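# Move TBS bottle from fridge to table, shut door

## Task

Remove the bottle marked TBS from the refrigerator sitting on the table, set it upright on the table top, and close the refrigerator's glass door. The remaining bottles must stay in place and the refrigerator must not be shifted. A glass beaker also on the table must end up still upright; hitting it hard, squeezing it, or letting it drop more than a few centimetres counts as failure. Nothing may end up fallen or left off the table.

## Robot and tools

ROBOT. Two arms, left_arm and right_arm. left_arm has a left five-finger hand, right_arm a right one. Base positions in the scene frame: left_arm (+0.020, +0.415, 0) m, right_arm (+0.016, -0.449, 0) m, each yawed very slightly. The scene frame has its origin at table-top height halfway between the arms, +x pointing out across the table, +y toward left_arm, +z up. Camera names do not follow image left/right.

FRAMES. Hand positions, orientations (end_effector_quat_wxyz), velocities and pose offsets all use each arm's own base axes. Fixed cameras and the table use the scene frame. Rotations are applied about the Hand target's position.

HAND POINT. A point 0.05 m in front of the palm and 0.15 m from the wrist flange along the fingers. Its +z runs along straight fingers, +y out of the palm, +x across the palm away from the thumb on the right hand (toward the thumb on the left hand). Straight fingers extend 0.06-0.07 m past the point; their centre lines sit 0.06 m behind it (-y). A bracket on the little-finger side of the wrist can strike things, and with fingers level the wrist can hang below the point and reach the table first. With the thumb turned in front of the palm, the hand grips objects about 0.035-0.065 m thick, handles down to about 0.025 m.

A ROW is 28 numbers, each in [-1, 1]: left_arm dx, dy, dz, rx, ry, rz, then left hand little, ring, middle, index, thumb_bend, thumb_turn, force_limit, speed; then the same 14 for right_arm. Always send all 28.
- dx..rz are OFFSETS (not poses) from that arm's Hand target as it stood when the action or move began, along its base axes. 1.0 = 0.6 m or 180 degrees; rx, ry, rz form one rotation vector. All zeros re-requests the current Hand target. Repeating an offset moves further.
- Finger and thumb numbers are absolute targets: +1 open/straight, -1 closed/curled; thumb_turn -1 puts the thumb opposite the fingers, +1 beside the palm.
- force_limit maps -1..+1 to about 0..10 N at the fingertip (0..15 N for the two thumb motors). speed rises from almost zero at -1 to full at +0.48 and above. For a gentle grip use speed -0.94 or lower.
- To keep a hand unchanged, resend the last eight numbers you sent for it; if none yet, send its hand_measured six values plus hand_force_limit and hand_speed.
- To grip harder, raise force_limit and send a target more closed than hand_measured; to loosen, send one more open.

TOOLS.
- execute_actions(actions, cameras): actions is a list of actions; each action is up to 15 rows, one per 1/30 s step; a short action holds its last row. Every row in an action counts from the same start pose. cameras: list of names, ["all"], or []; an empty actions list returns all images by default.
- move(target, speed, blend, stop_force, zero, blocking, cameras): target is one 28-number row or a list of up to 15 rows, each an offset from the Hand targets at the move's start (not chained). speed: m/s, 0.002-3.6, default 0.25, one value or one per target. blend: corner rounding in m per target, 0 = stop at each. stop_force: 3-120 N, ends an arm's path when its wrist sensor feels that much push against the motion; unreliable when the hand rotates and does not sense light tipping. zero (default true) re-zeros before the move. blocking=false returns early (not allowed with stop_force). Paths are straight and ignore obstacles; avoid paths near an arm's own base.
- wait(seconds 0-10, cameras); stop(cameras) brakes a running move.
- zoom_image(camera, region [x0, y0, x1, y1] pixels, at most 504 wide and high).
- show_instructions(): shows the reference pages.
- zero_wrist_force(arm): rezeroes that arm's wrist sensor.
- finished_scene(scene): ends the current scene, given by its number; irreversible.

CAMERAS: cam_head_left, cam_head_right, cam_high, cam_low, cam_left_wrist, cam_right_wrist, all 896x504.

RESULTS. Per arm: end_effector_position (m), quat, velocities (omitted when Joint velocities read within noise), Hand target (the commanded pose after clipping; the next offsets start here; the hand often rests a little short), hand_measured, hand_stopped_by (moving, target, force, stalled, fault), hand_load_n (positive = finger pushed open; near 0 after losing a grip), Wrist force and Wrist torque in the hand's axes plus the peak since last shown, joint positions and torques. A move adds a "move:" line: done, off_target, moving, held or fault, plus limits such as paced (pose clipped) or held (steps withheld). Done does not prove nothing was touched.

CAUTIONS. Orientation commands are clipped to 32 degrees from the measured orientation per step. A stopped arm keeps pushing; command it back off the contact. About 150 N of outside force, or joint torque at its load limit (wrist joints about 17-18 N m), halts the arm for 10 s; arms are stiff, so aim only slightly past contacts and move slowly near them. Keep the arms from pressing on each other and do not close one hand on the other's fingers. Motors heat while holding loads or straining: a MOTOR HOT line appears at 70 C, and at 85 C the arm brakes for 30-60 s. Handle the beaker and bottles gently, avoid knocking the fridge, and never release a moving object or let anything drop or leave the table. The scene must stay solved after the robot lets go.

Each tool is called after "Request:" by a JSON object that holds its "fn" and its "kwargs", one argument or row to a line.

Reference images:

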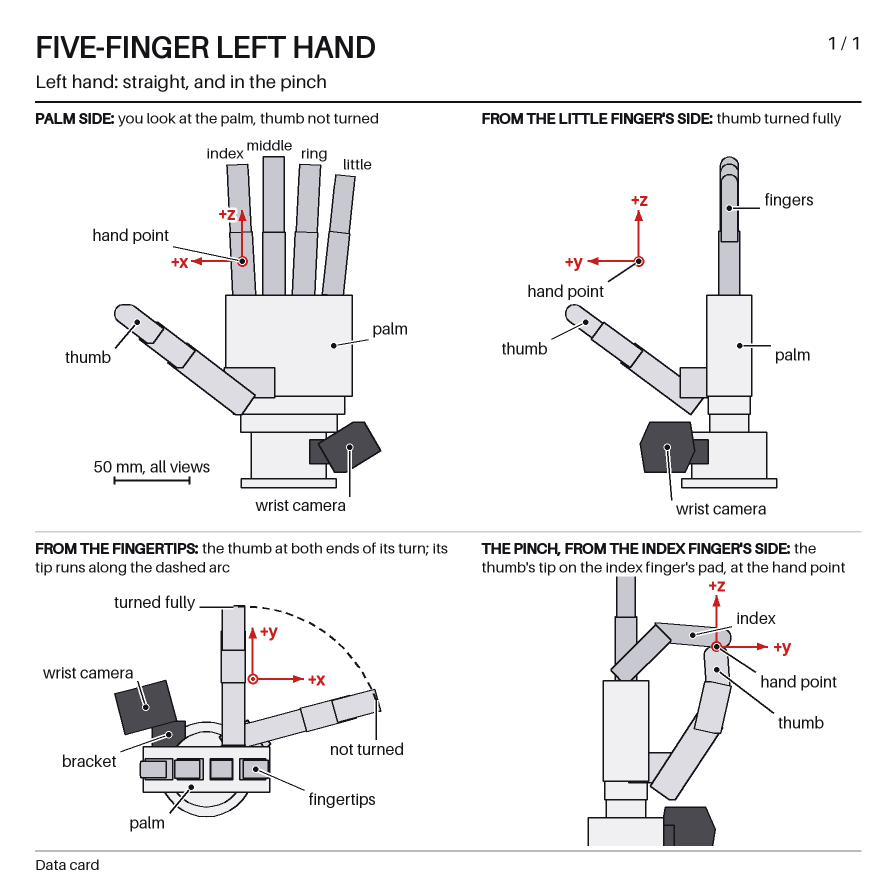

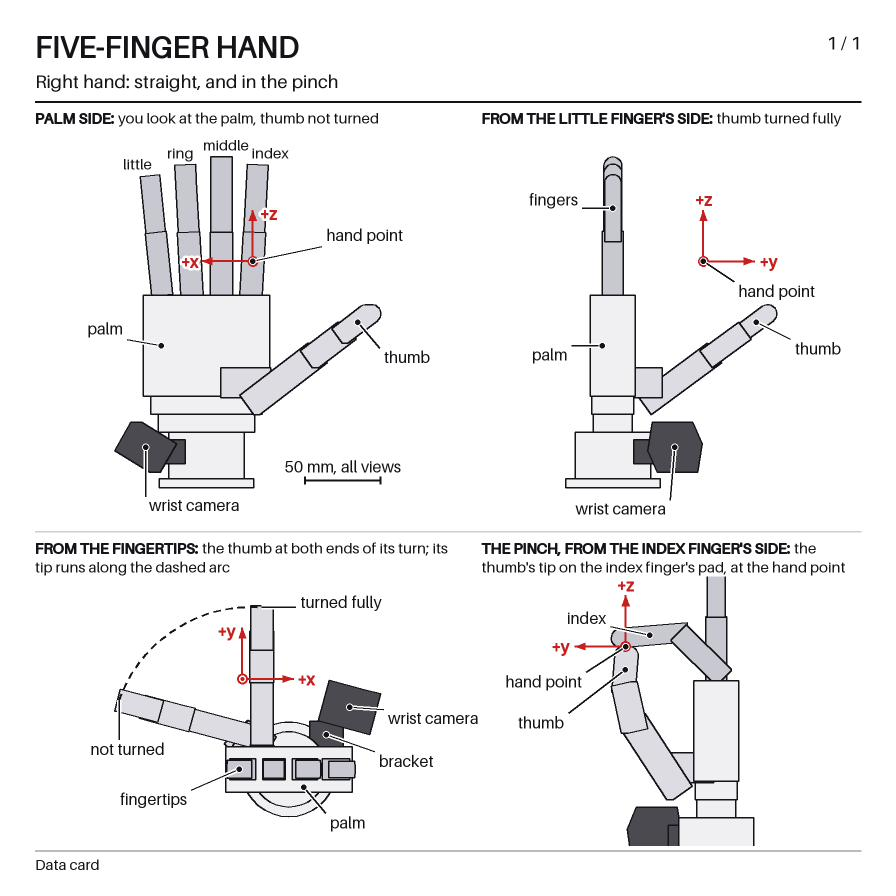

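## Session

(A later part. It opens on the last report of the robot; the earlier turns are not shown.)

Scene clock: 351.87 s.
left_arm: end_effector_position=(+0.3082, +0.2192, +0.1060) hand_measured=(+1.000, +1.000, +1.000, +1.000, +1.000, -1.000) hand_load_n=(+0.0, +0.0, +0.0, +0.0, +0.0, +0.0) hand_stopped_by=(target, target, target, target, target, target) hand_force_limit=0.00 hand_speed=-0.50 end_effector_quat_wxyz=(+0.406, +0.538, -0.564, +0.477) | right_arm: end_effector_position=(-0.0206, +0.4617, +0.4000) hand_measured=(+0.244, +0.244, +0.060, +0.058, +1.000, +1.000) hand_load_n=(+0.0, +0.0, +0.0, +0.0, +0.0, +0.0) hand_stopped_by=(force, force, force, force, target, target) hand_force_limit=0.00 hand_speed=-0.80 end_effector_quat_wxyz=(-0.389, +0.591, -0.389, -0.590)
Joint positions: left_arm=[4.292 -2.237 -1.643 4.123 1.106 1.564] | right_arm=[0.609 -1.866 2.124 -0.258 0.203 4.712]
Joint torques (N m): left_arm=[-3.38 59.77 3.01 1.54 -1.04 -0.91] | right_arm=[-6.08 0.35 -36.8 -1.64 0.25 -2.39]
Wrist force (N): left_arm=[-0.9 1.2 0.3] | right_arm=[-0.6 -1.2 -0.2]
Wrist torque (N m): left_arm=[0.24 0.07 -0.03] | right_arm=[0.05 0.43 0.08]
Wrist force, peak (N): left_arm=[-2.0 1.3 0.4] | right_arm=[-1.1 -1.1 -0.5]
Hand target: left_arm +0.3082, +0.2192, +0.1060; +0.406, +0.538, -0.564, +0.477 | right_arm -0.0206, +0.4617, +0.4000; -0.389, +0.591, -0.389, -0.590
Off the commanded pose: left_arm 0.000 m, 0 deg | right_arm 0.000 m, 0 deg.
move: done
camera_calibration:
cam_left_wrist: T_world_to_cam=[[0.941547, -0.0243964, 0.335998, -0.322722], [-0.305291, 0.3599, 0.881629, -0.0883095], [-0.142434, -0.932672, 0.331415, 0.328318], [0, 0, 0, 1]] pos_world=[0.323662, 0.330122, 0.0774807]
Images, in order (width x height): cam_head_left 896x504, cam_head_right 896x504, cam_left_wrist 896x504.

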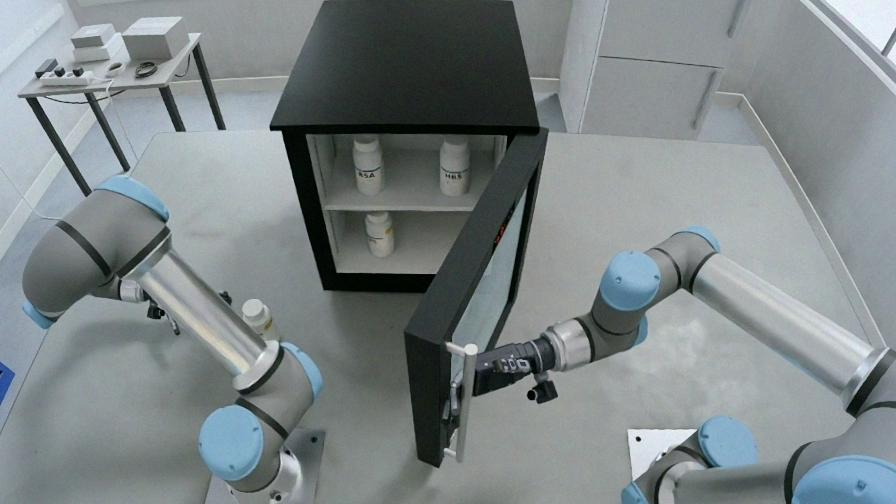

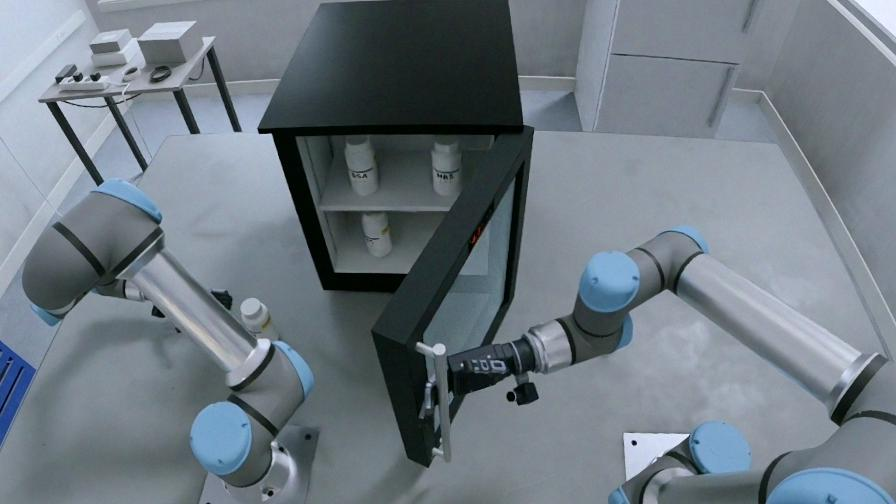

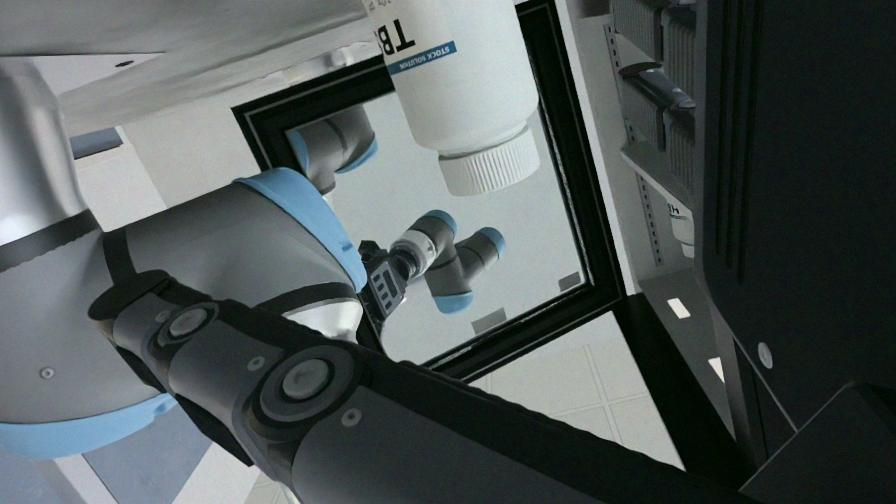

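Request:
{"fn": "move", "kwargs": {
  "target": [
    [0,0,0,0,0,0,1,1,1,1,1,-1,0.0,-0.5,0.0153,0.0613,0,0,0,-0.0278,-0.2,-0.2,-0.2,-0.2,1,1,0,-0.8],
    [0,0,0,0,0,0,1,1,1,1,1,-1,0.0,-0.5,0.0625,0.1783,0,0,0,-0.0833,-0.2,-0.2,-0.2,-0.2,1,1,0,-0.8],
    [0,0,0,0,0,0,1,1,1,1,1,-1,0.0,-0.5,0.1292,0.2856,0,0,0,-0.1389,-0.2,-0.2,-0.2,-0.2,1,1,0,-0.8],
    [0,0,0,0,0,0,1,1,1,1,1,-1,0.0,-0.5,0.2133,0.3798,0,0,0,-0.1944,-0.2,-0.2,-0.2,-0.2,1,1,0,-0.8],
    [0,0,0,0,0,0,1,1,1,1,1,-1,0.0,-0.5,0.3125,0.4578,0,0,0,-0.25,-0.2,-0.2,-0.2,-0.2,1,1,0,-0.8],
    [0,0,0,0,0,0,1,1,1,1,1,-1,0.0,-0.5,0.4240,0.5175,0,0,0,-0.3055,-0.2,-0.2,-0.2,-0.2,1,1,0,-0.8],
    [0,0,0,0,0,0,1,1,1,1,1,-1,0.0,-0.5,0.4832,0.5399,0,0,0,-0.3332,-0.2,-0.2,-0.2,-0.2,1,1,0,-0.8]
  ],
  "speed": 0.14,
  "stop_force": 50
}}

Request:
{"fn": "move", "kwargs": {
  "target": [0,0,0,0,0,0,1,1,1,1,1,-1,0.0,-0.5,0,0,0,0,0,0,0.5,0.5,0.5,0.5,1,1,0,-0.7],
  "speed": 0.05
}}

Request:
{"fn": "move", "kwargs": {
  "target": [0,0,0,0,0,0,1,1,1,1,1,-1,0.0,-0.5,0.0608,0.0169,0,0,0,-0.0278,0.5,0.5,0.5,0.5,1,1,0,-0.7],
  "speed": 0.04,
  "stop_force": 15,
  "cameras": ["cam_head_left","cam_left_wrist","cam_right_wrist"]
}}

Scene clock: 375.37 s.
left_arm: end_effector_position=(+0.3082, +0.2192, +0.1060) hand_measured=(+1.000, +1.000, +1.000, +1.000, +1.000, -1.000) hand_load_n=(+0.0, +0.0, +0.0, +0.0, +0.0, +0.0) hand_stopped_by=(target, target, target, target, target, target) hand_force_limit=0.00 hand_speed=-0.50 end_effector_quat_wxyz=(+0.406, +0.538, -0.564, +0.477) | right_arm: end_effector_position=(+0.2693, +0.7856, +0.4000) hand_measured=(+0.244, +0.244, +0.060, +0.058, +1.000, +1.000) hand_load_n=(+0.0, +0.0, +1.0, +0.0, +0.0, -0.5) hand_stopped_by=(force, force, force, force, target, target) hand_force_limit=0.00 hand_speed=-0.80 end_effector_quat_wxyz=(+0.632, -0.317, +0.632, +0.317)
Joint positions: left_arm=[4.292 -2.236 -1.643 4.123 1.106 1.564] | right_arm=[1.04 -1.147 1.355 -0.208 1.681 4.712]
Joint torques (N m): left_arm=[-4.59 60.51 0.63 1.65 -0.9 -0.82] | right_arm=[7.72 -54.88 -13.83 -3.76 0.97 -1.32]
Wrist force (N): left_arm=[-1.1 0.9 0.4] | right_arm=[-0.3 1.1 1.6]
Wrist torque (N m): left_arm=[0.19 0.10 -0.03] | right_arm=[0.17 0.34 0.17]
Wrist force, peak (N): left_arm=[-1.2 1.5 0.5] | right_arm=[-0.6 -1.1 8.6]
Hand target: left_arm +0.3082, +0.2192, +0.1060; +0.406, +0.538, -0.564, +0.477 | right_arm +0.2693, +0.7856, +0.4000; +0.632, -0.317, +0.632, +0.317
Off the commanded pose: left_arm 0.000 m, 0 deg | right_arm 0.000 m, 0 deg.
move: done

Scene clock: 376.17 s.
left_arm: end_effector_position=(+0.3082, +0.2192, +0.1060) hand_measured=(+1.000, +1.000, +1.000, +1.000, +1.000, -1.000) hand_load_n=(+0.0, +0.0, +0.0, +0.0, +0.0, +0.0) hand_stopped_by=(target, target, target, target, target, target) hand_force_limit=0.00 hand_speed=-0.50 end_effector_quat_wxyz=(+0.406, +0.538, -0.564, +0.477) | right_arm: end_effector_position=(+0.2693, +0.7856, +0.4001) hand_measured=(+0.500, +0.500, +0.500, +0.500, +1.000, +1.000) hand_load_n=(+0.0, +0.5, +0.0, +0.0, +0.0, +0.0) hand_stopped_by=(target, target, target, target, target, target) hand_force_limit=0.00 hand_speed=-0.70 end_effector_quat_wxyz=(+0.632, -0.317, +0.632, +0.317)
Joint positions: left_arm=[4.292 -2.236 -1.643 4.123 1.106 1.564] | right_arm=[1.04 -1.147 1.355 -0.208 1.681 4.712]
Joint torques (N m): left_arm=[-4 59.42 1.27 1.76 -0.98 -0.93] | right_arm=[7.51 -48.5 -17.46 -2.76 0.92 -0.65]
Wrist force (N): left_arm=[-1.1 1.1 0.3] | right_arm=[-0.9 -0.6 0.5]
Wrist torque (N m): left_arm=[0.22 0.10 -0.04] | right_arm=[0.16 0.35 0.09]
Wrist force, peak (N): left_arm=[-1.1 1.4 0.4] | right_arm=[-0.6 1.2 1.9]
Hand target: left_arm +0.3082, +0.2192, +0.1060; +0.406, +0.538, -0.564, +0.477 | right_arm +0.2693, +0.7856, +0.4000; +0.632, -0.317, +0.632, +0.317
Off the commanded pose: left_arm 0.000 m, 0 deg | right_arm 0.000 m, 0 deg.
move: done

Scene clock: 378.53 s.
left_arm: end_effector_position=(+0.3082, +0.2192, +0.1060) hand_measured=(+1.000, +1.000, +1.000, +1.000, +1.000, -1.000) hand_load_n=(+0.0, +0.0, +0.0, +0.0, +0.0, -0.5) hand_stopped_by=(target, target, target, target, target, target) hand_force_limit=0.00 hand_speed=-0.50 end_effector_quat_wxyz=(+0.406, +0.538, -0.564, +0.477) | right_arm: end_effector_position=(+0.3058, +0.7958, +0.4000) hand_measured=(+0.500, +0.500, +0.500, +0.500, +1.000, +1.000) hand_load_n=(-0.5, +0.0, +0.0, +0.0, +0.0, +0.0) hand_stopped_by=(target, target, target, target, target, target) hand_force_limit=0.00 hand_speed=-0.70 end_effector_quat_wxyz=(+0.645, -0.289, +0.645, +0.289)
Joint positions: left_arm=[4.292 -2.236 -1.643 4.123 1.106 1.564] | right_arm=[1.033 -1.089 1.268 -0.18 1.761 4.712]
Joint torques (N m): left_arm=[-3.64 59.4 0.73 1.62 -0.95 -1.03] | right_arm=[7.41 -57.59 -5.83 -3.71 1.01 0.9]
Wrist force (N): left_arm=[-1.0 1.1 0.2] | right_arm=[-1.4 -0.3 -0.7]
Wrist torque (N m): left_arm=[0.23 0.09 -0.04] | right_arm=[0.18 0.56 0.07]
Wrist force, peak (N): left_arm=[-1.3 1.3 0.4] | right_arm=[-1.4 -1.5 2.5]
Hand target: left_arm +0.3082, +0.2192, +0.1060; +0.406, +0.538, -0.564, +0.477 | right_arm +0.3058, +0.7958, +0.4000; +0.645, -0.289, +0.645, +0.289
Off the commanded pose: left_arm 0.000 m, 0 deg | right_arm 0.000 m, 0 deg.
move: done
camera_calibration:
cam_left_wrist: T_world_to_cam=[[0.941549, -0.0244699, 0.335987, -0.322734], [-0.305286, 0.359701, 0.881711, -0.0883036], [-0.14243, -0.932747, 0.331206, 0.32823], [0, 0, 0, 1]] pos_world=[0.323662, 0.330021, 0.0775809]
cam_right_wrist: T_world_to_cam=[[-0.703463, 0.671144, -0.233894, -0.226273], [-0.493994, -0.225106, 0.83982, -0.00608663], [0.510989, 0.706324, 0.489895, -0.798677], [0, 0, 0, 1]] pos_world=[0.245933, 0.714617, 0.343455]
Images, in order (width x height): cam_head_left 896x504, cam_left_wrist 896x504, cam_right_wrist 896x504.

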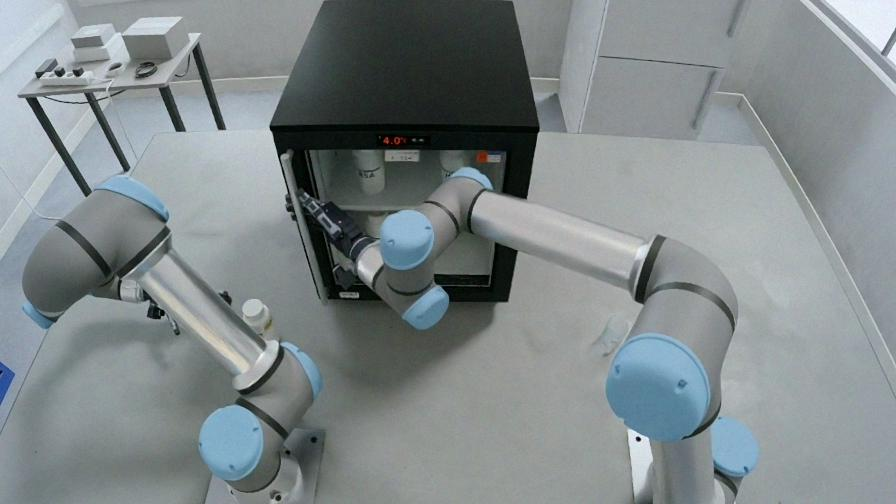

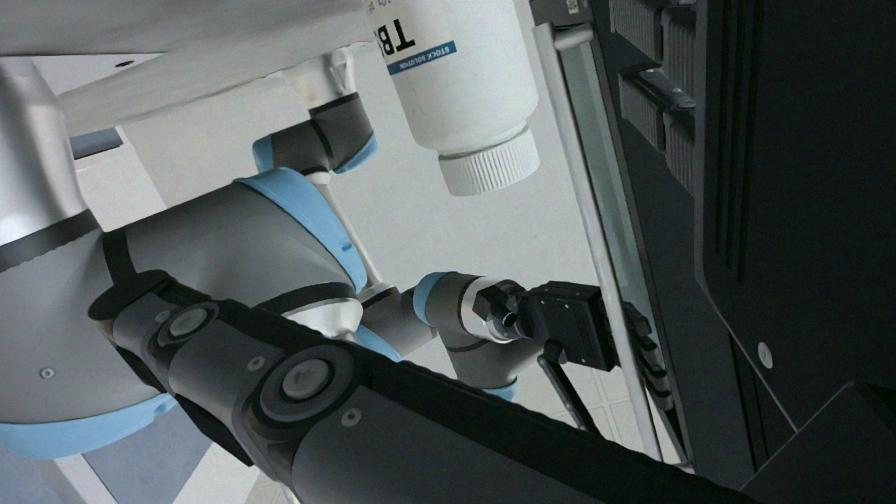

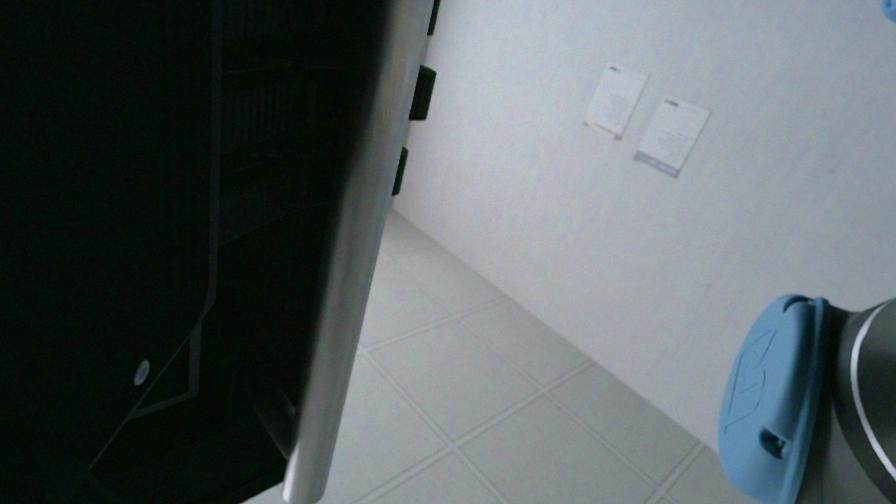

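Request:
{"fn": "move", "kwargs": {
  "target": [
    [0,0,0,0,0,0,1,1,1,1,1,-1,0.0,-0.5,0.0092,0.0005,0,0,0,0,0.5,0.5,0.5,0.5,1,1,0,-0.7]
  ],
  "speed": 0.02,
  "stop_force": 10
}}

Scene clock: 384.10 s.
left_arm: end_effector_position=(+0.3082, +0.2192, +0.1060) hand_measured=(+1.000, +1.000, +1.000, +1.000, +1.000, -1.000) hand_load_n=(+0.0, +0.0, +0.0, +0.0, +0.0, -0.5) hand_stopped_by=(target, target, target, target, target, target) hand_force_limit=0.00 hand_speed=-0.50 end_effector_quat_wxyz=(+0.406, +0.538, -0.564, +0.477) | right_arm: end_effector_position=(+0.3113, +0.7961, +0.4000) hand_measured=(+0.500, +0.500, +0.500, +0.500, +1.000, +1.000) hand_load_n=(+0.0, +0.0, +0.0, +0.0, +0.0, +0.0) hand_stopped_by=(target, target, target, target, target, target) hand_force_limit=0.00 hand_speed=-0.70 end_effector_quat_wxyz=(+0.645, -0.289, +0.645, +0.289)
Joint positions: left_arm=[4.292 -2.236 -1.643 4.123 1.106 1.564] | right_arm=[1.025 -1.084 1.261 -0.177 1.754 4.712]
Joint torques (N m): left_arm=[-3.22 58.93 1.78 1.47 -0.69 -0.9] | right_arm=[7.96 -53.62 -5.01 -3.2 1.02 2.57]
Wrist force (N): left_arm=[-1.1 1.3 0.3] | right_arm=[-1.0 -0.1 -0.7]
Wrist torque (N m): left_arm=[0.26 0.10 -0.05] | right_arm=[0.21 0.49 0.11]
Wrist force, peak (N): left_arm=[-1.4 1.4 0.5] | right_arm=[-1.7 -0.7 -0.6]
Hand target: left_arm +0.3082, +0.2192, +0.1060; +0.406, +0.538, -0.564, +0.477 | right_arm +0.3113, +0.7961, +0.4000; +0.645, -0.289, +0.645, +0.289
Off the commanded pose: left_arm 0.000 m, 0 deg | right_arm 0.000 m, 0 deg.
move: done

Request:
{"fn": "move", "kwargs": {
  "target": [
    [0,0,0,0,0,0,1,1,1,1,1,-1,0.0,-0.5,-0.0092,-0.0005,0,0,0,0,0.5,0.5,0.5,0.5,1,1,0,-0.7],
    [0,0,0,0,0,0,1,1,1,1,1,-1,0.0,-0.5,-0.0039,-0.097,0,0,0,0,0.5,0.5,0.5,0.5,1,1,0,-0.7],
    [0,0,0,0,0,0,1,1,1,1,1,-1,0.0,-0.5,-0.12,-0.14,0,0,0,0,0.5,0.5,0.5,0.5,1,1,0,-0.7]
  ],
  "speed": [0.05,0.07,0.15],
  "cameras": ["cam_head_left","cam_head_right","cam_left_wrist"]
}}

Request:
{"fn": "zoom_image", "kwargs": {
  "camera": "cam_head_left",
  "region": [250, 100, 350, 200]
}}

Request:
{"fn": "zoom_image", "kwargs": {
  "camera": "cam_head_left",
  "region": [200, 130, 550, 340]
}}

Scene clock: 395.70 s.
left_arm: end_effector_position=(+0.3082, +0.2192, +0.1060) hand_measured=(+1.000, +1.000, +1.000, +1.000, +1.000, -1.000) hand_load_n=(+0.0, +0.0, +0.0, -0.5, +0.0, +0.0) hand_stopped_by=(target, target, target, target, target, target) hand_force_limit=0.00 hand_speed=-0.50 end_effector_quat_wxyz=(+0.406, +0.538, -0.564, +0.477) | right_arm: end_effector_position=(+0.2394, +0.7121, +0.4001) hand_measured=(+0.500, +0.500, +0.500, +0.500, +1.000, +1.000) hand_load_n=(+0.0, +0.0, +0.0, +0.0, +0.0, +0.0) hand_stopped_by=(target, target, target, target, target, target) hand_force_limit=0.00 hand_speed=-0.70 end_effector_quat_wxyz=(+0.645, -0.289, +0.645, +0.289)
Joint positions: left_arm=[4.292 -2.236 -1.643 4.123 1.106 1.564] | right_arm=[1.063 -1.325 1.598 -0.273 1.791 4.712]
Joint torques (N m): left_arm=[-1.48 58.04 2.97 1.31 -0.61 -0.97] | right_arm=[5.78 -23.77 -32.03 0.13 1.13 -0.63]
Wrist force (N): left_arm=[-0.8 1.4 0.4] | right_arm=[-1.4 -0.4 -0.7]
Wrist torque (N m): left_arm=[0.25 0.06 -0.03] | right_arm=[0.14 0.54 0.08]
Wrist force, peak (N): left_arm=[-1.4 1.3 0.2] | right_arm=[-0.9 -2.6 7.3]
Hand target: left_arm +0.3082, +0.2192, +0.1060; +0.406, +0.538, -0.564, +0.477 | right_arm +0.2393, +0.7121, +0.4000; +0.645, -0.289, +0.645, +0.289
Off the commanded pose: left_arm 0.000 m, 0 deg | right_arm 0.000 m, 0 deg.
move: done
camera_calibration:
cam_left_wrist: T_world_to_cam=[[0.941549, -0.0244699, 0.335987, -0.322734], [-0.305286, 0.359701, 0.881711, -0.0883036], [-0.14243, -0.932747, 0.331206, 0.32823], [0, 0, 0, 1]] pos_world=[0.323662, 0.330021, 0.0775809]
Images, in order (width x height): cam_head_left 896x504, cam_head_right 896x504, cam_left_wrist 896x504.

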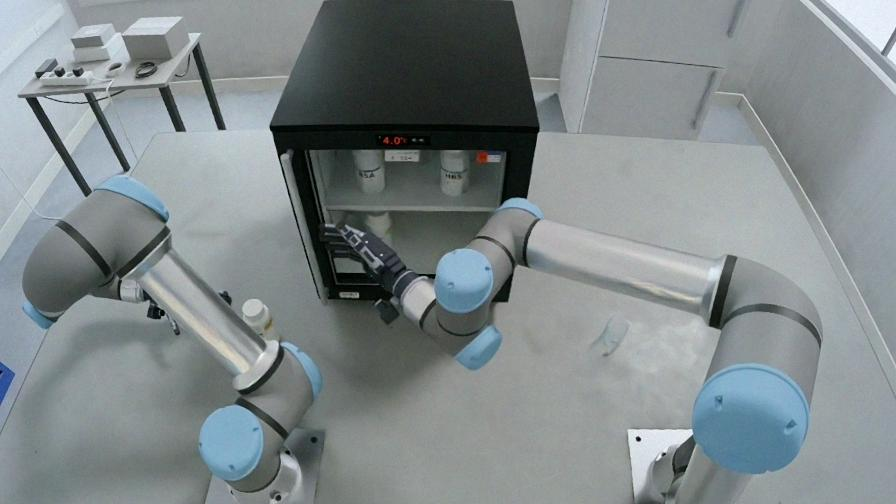

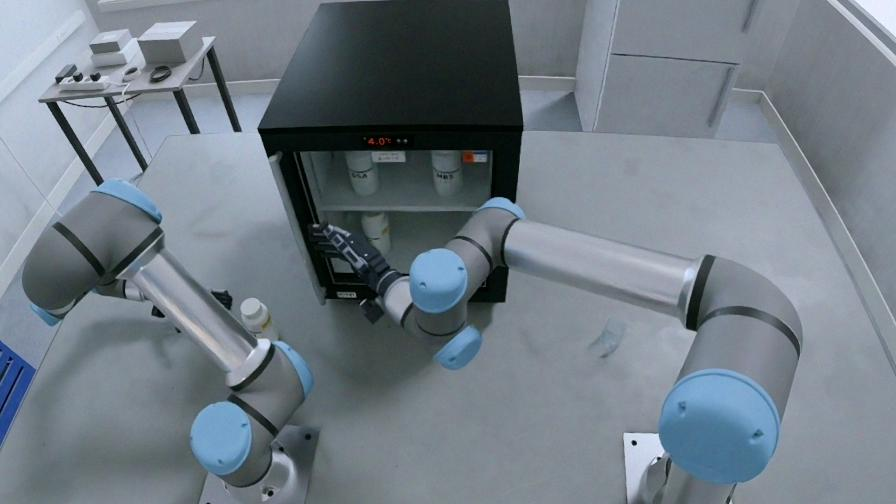

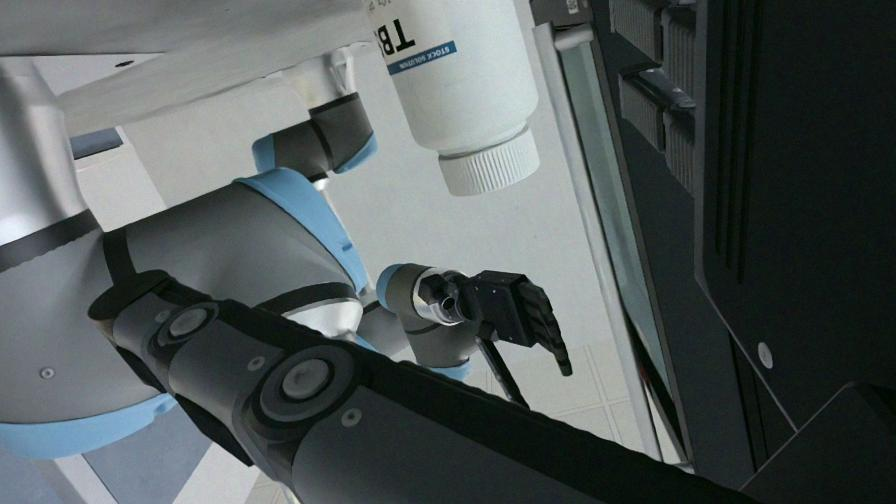

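Scaled by 5.040 from the camera's 896x504 image, which has a finer 1280x720 frame.

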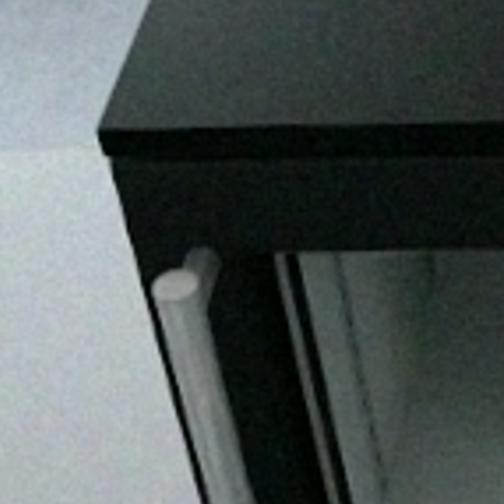

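Scaled by 1.440 from the camera's 896x504 image, which has a finer 1280x720 frame.

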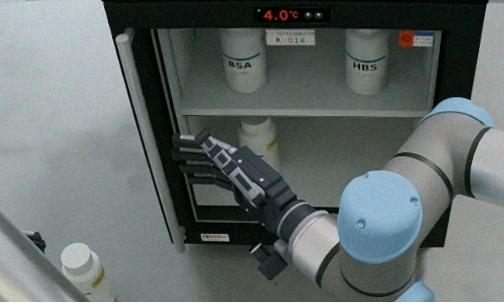

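Request:
{"fn": "finished_scene", "kwargs": {
  "scene": 2
}}

The scene is finished: the task was done.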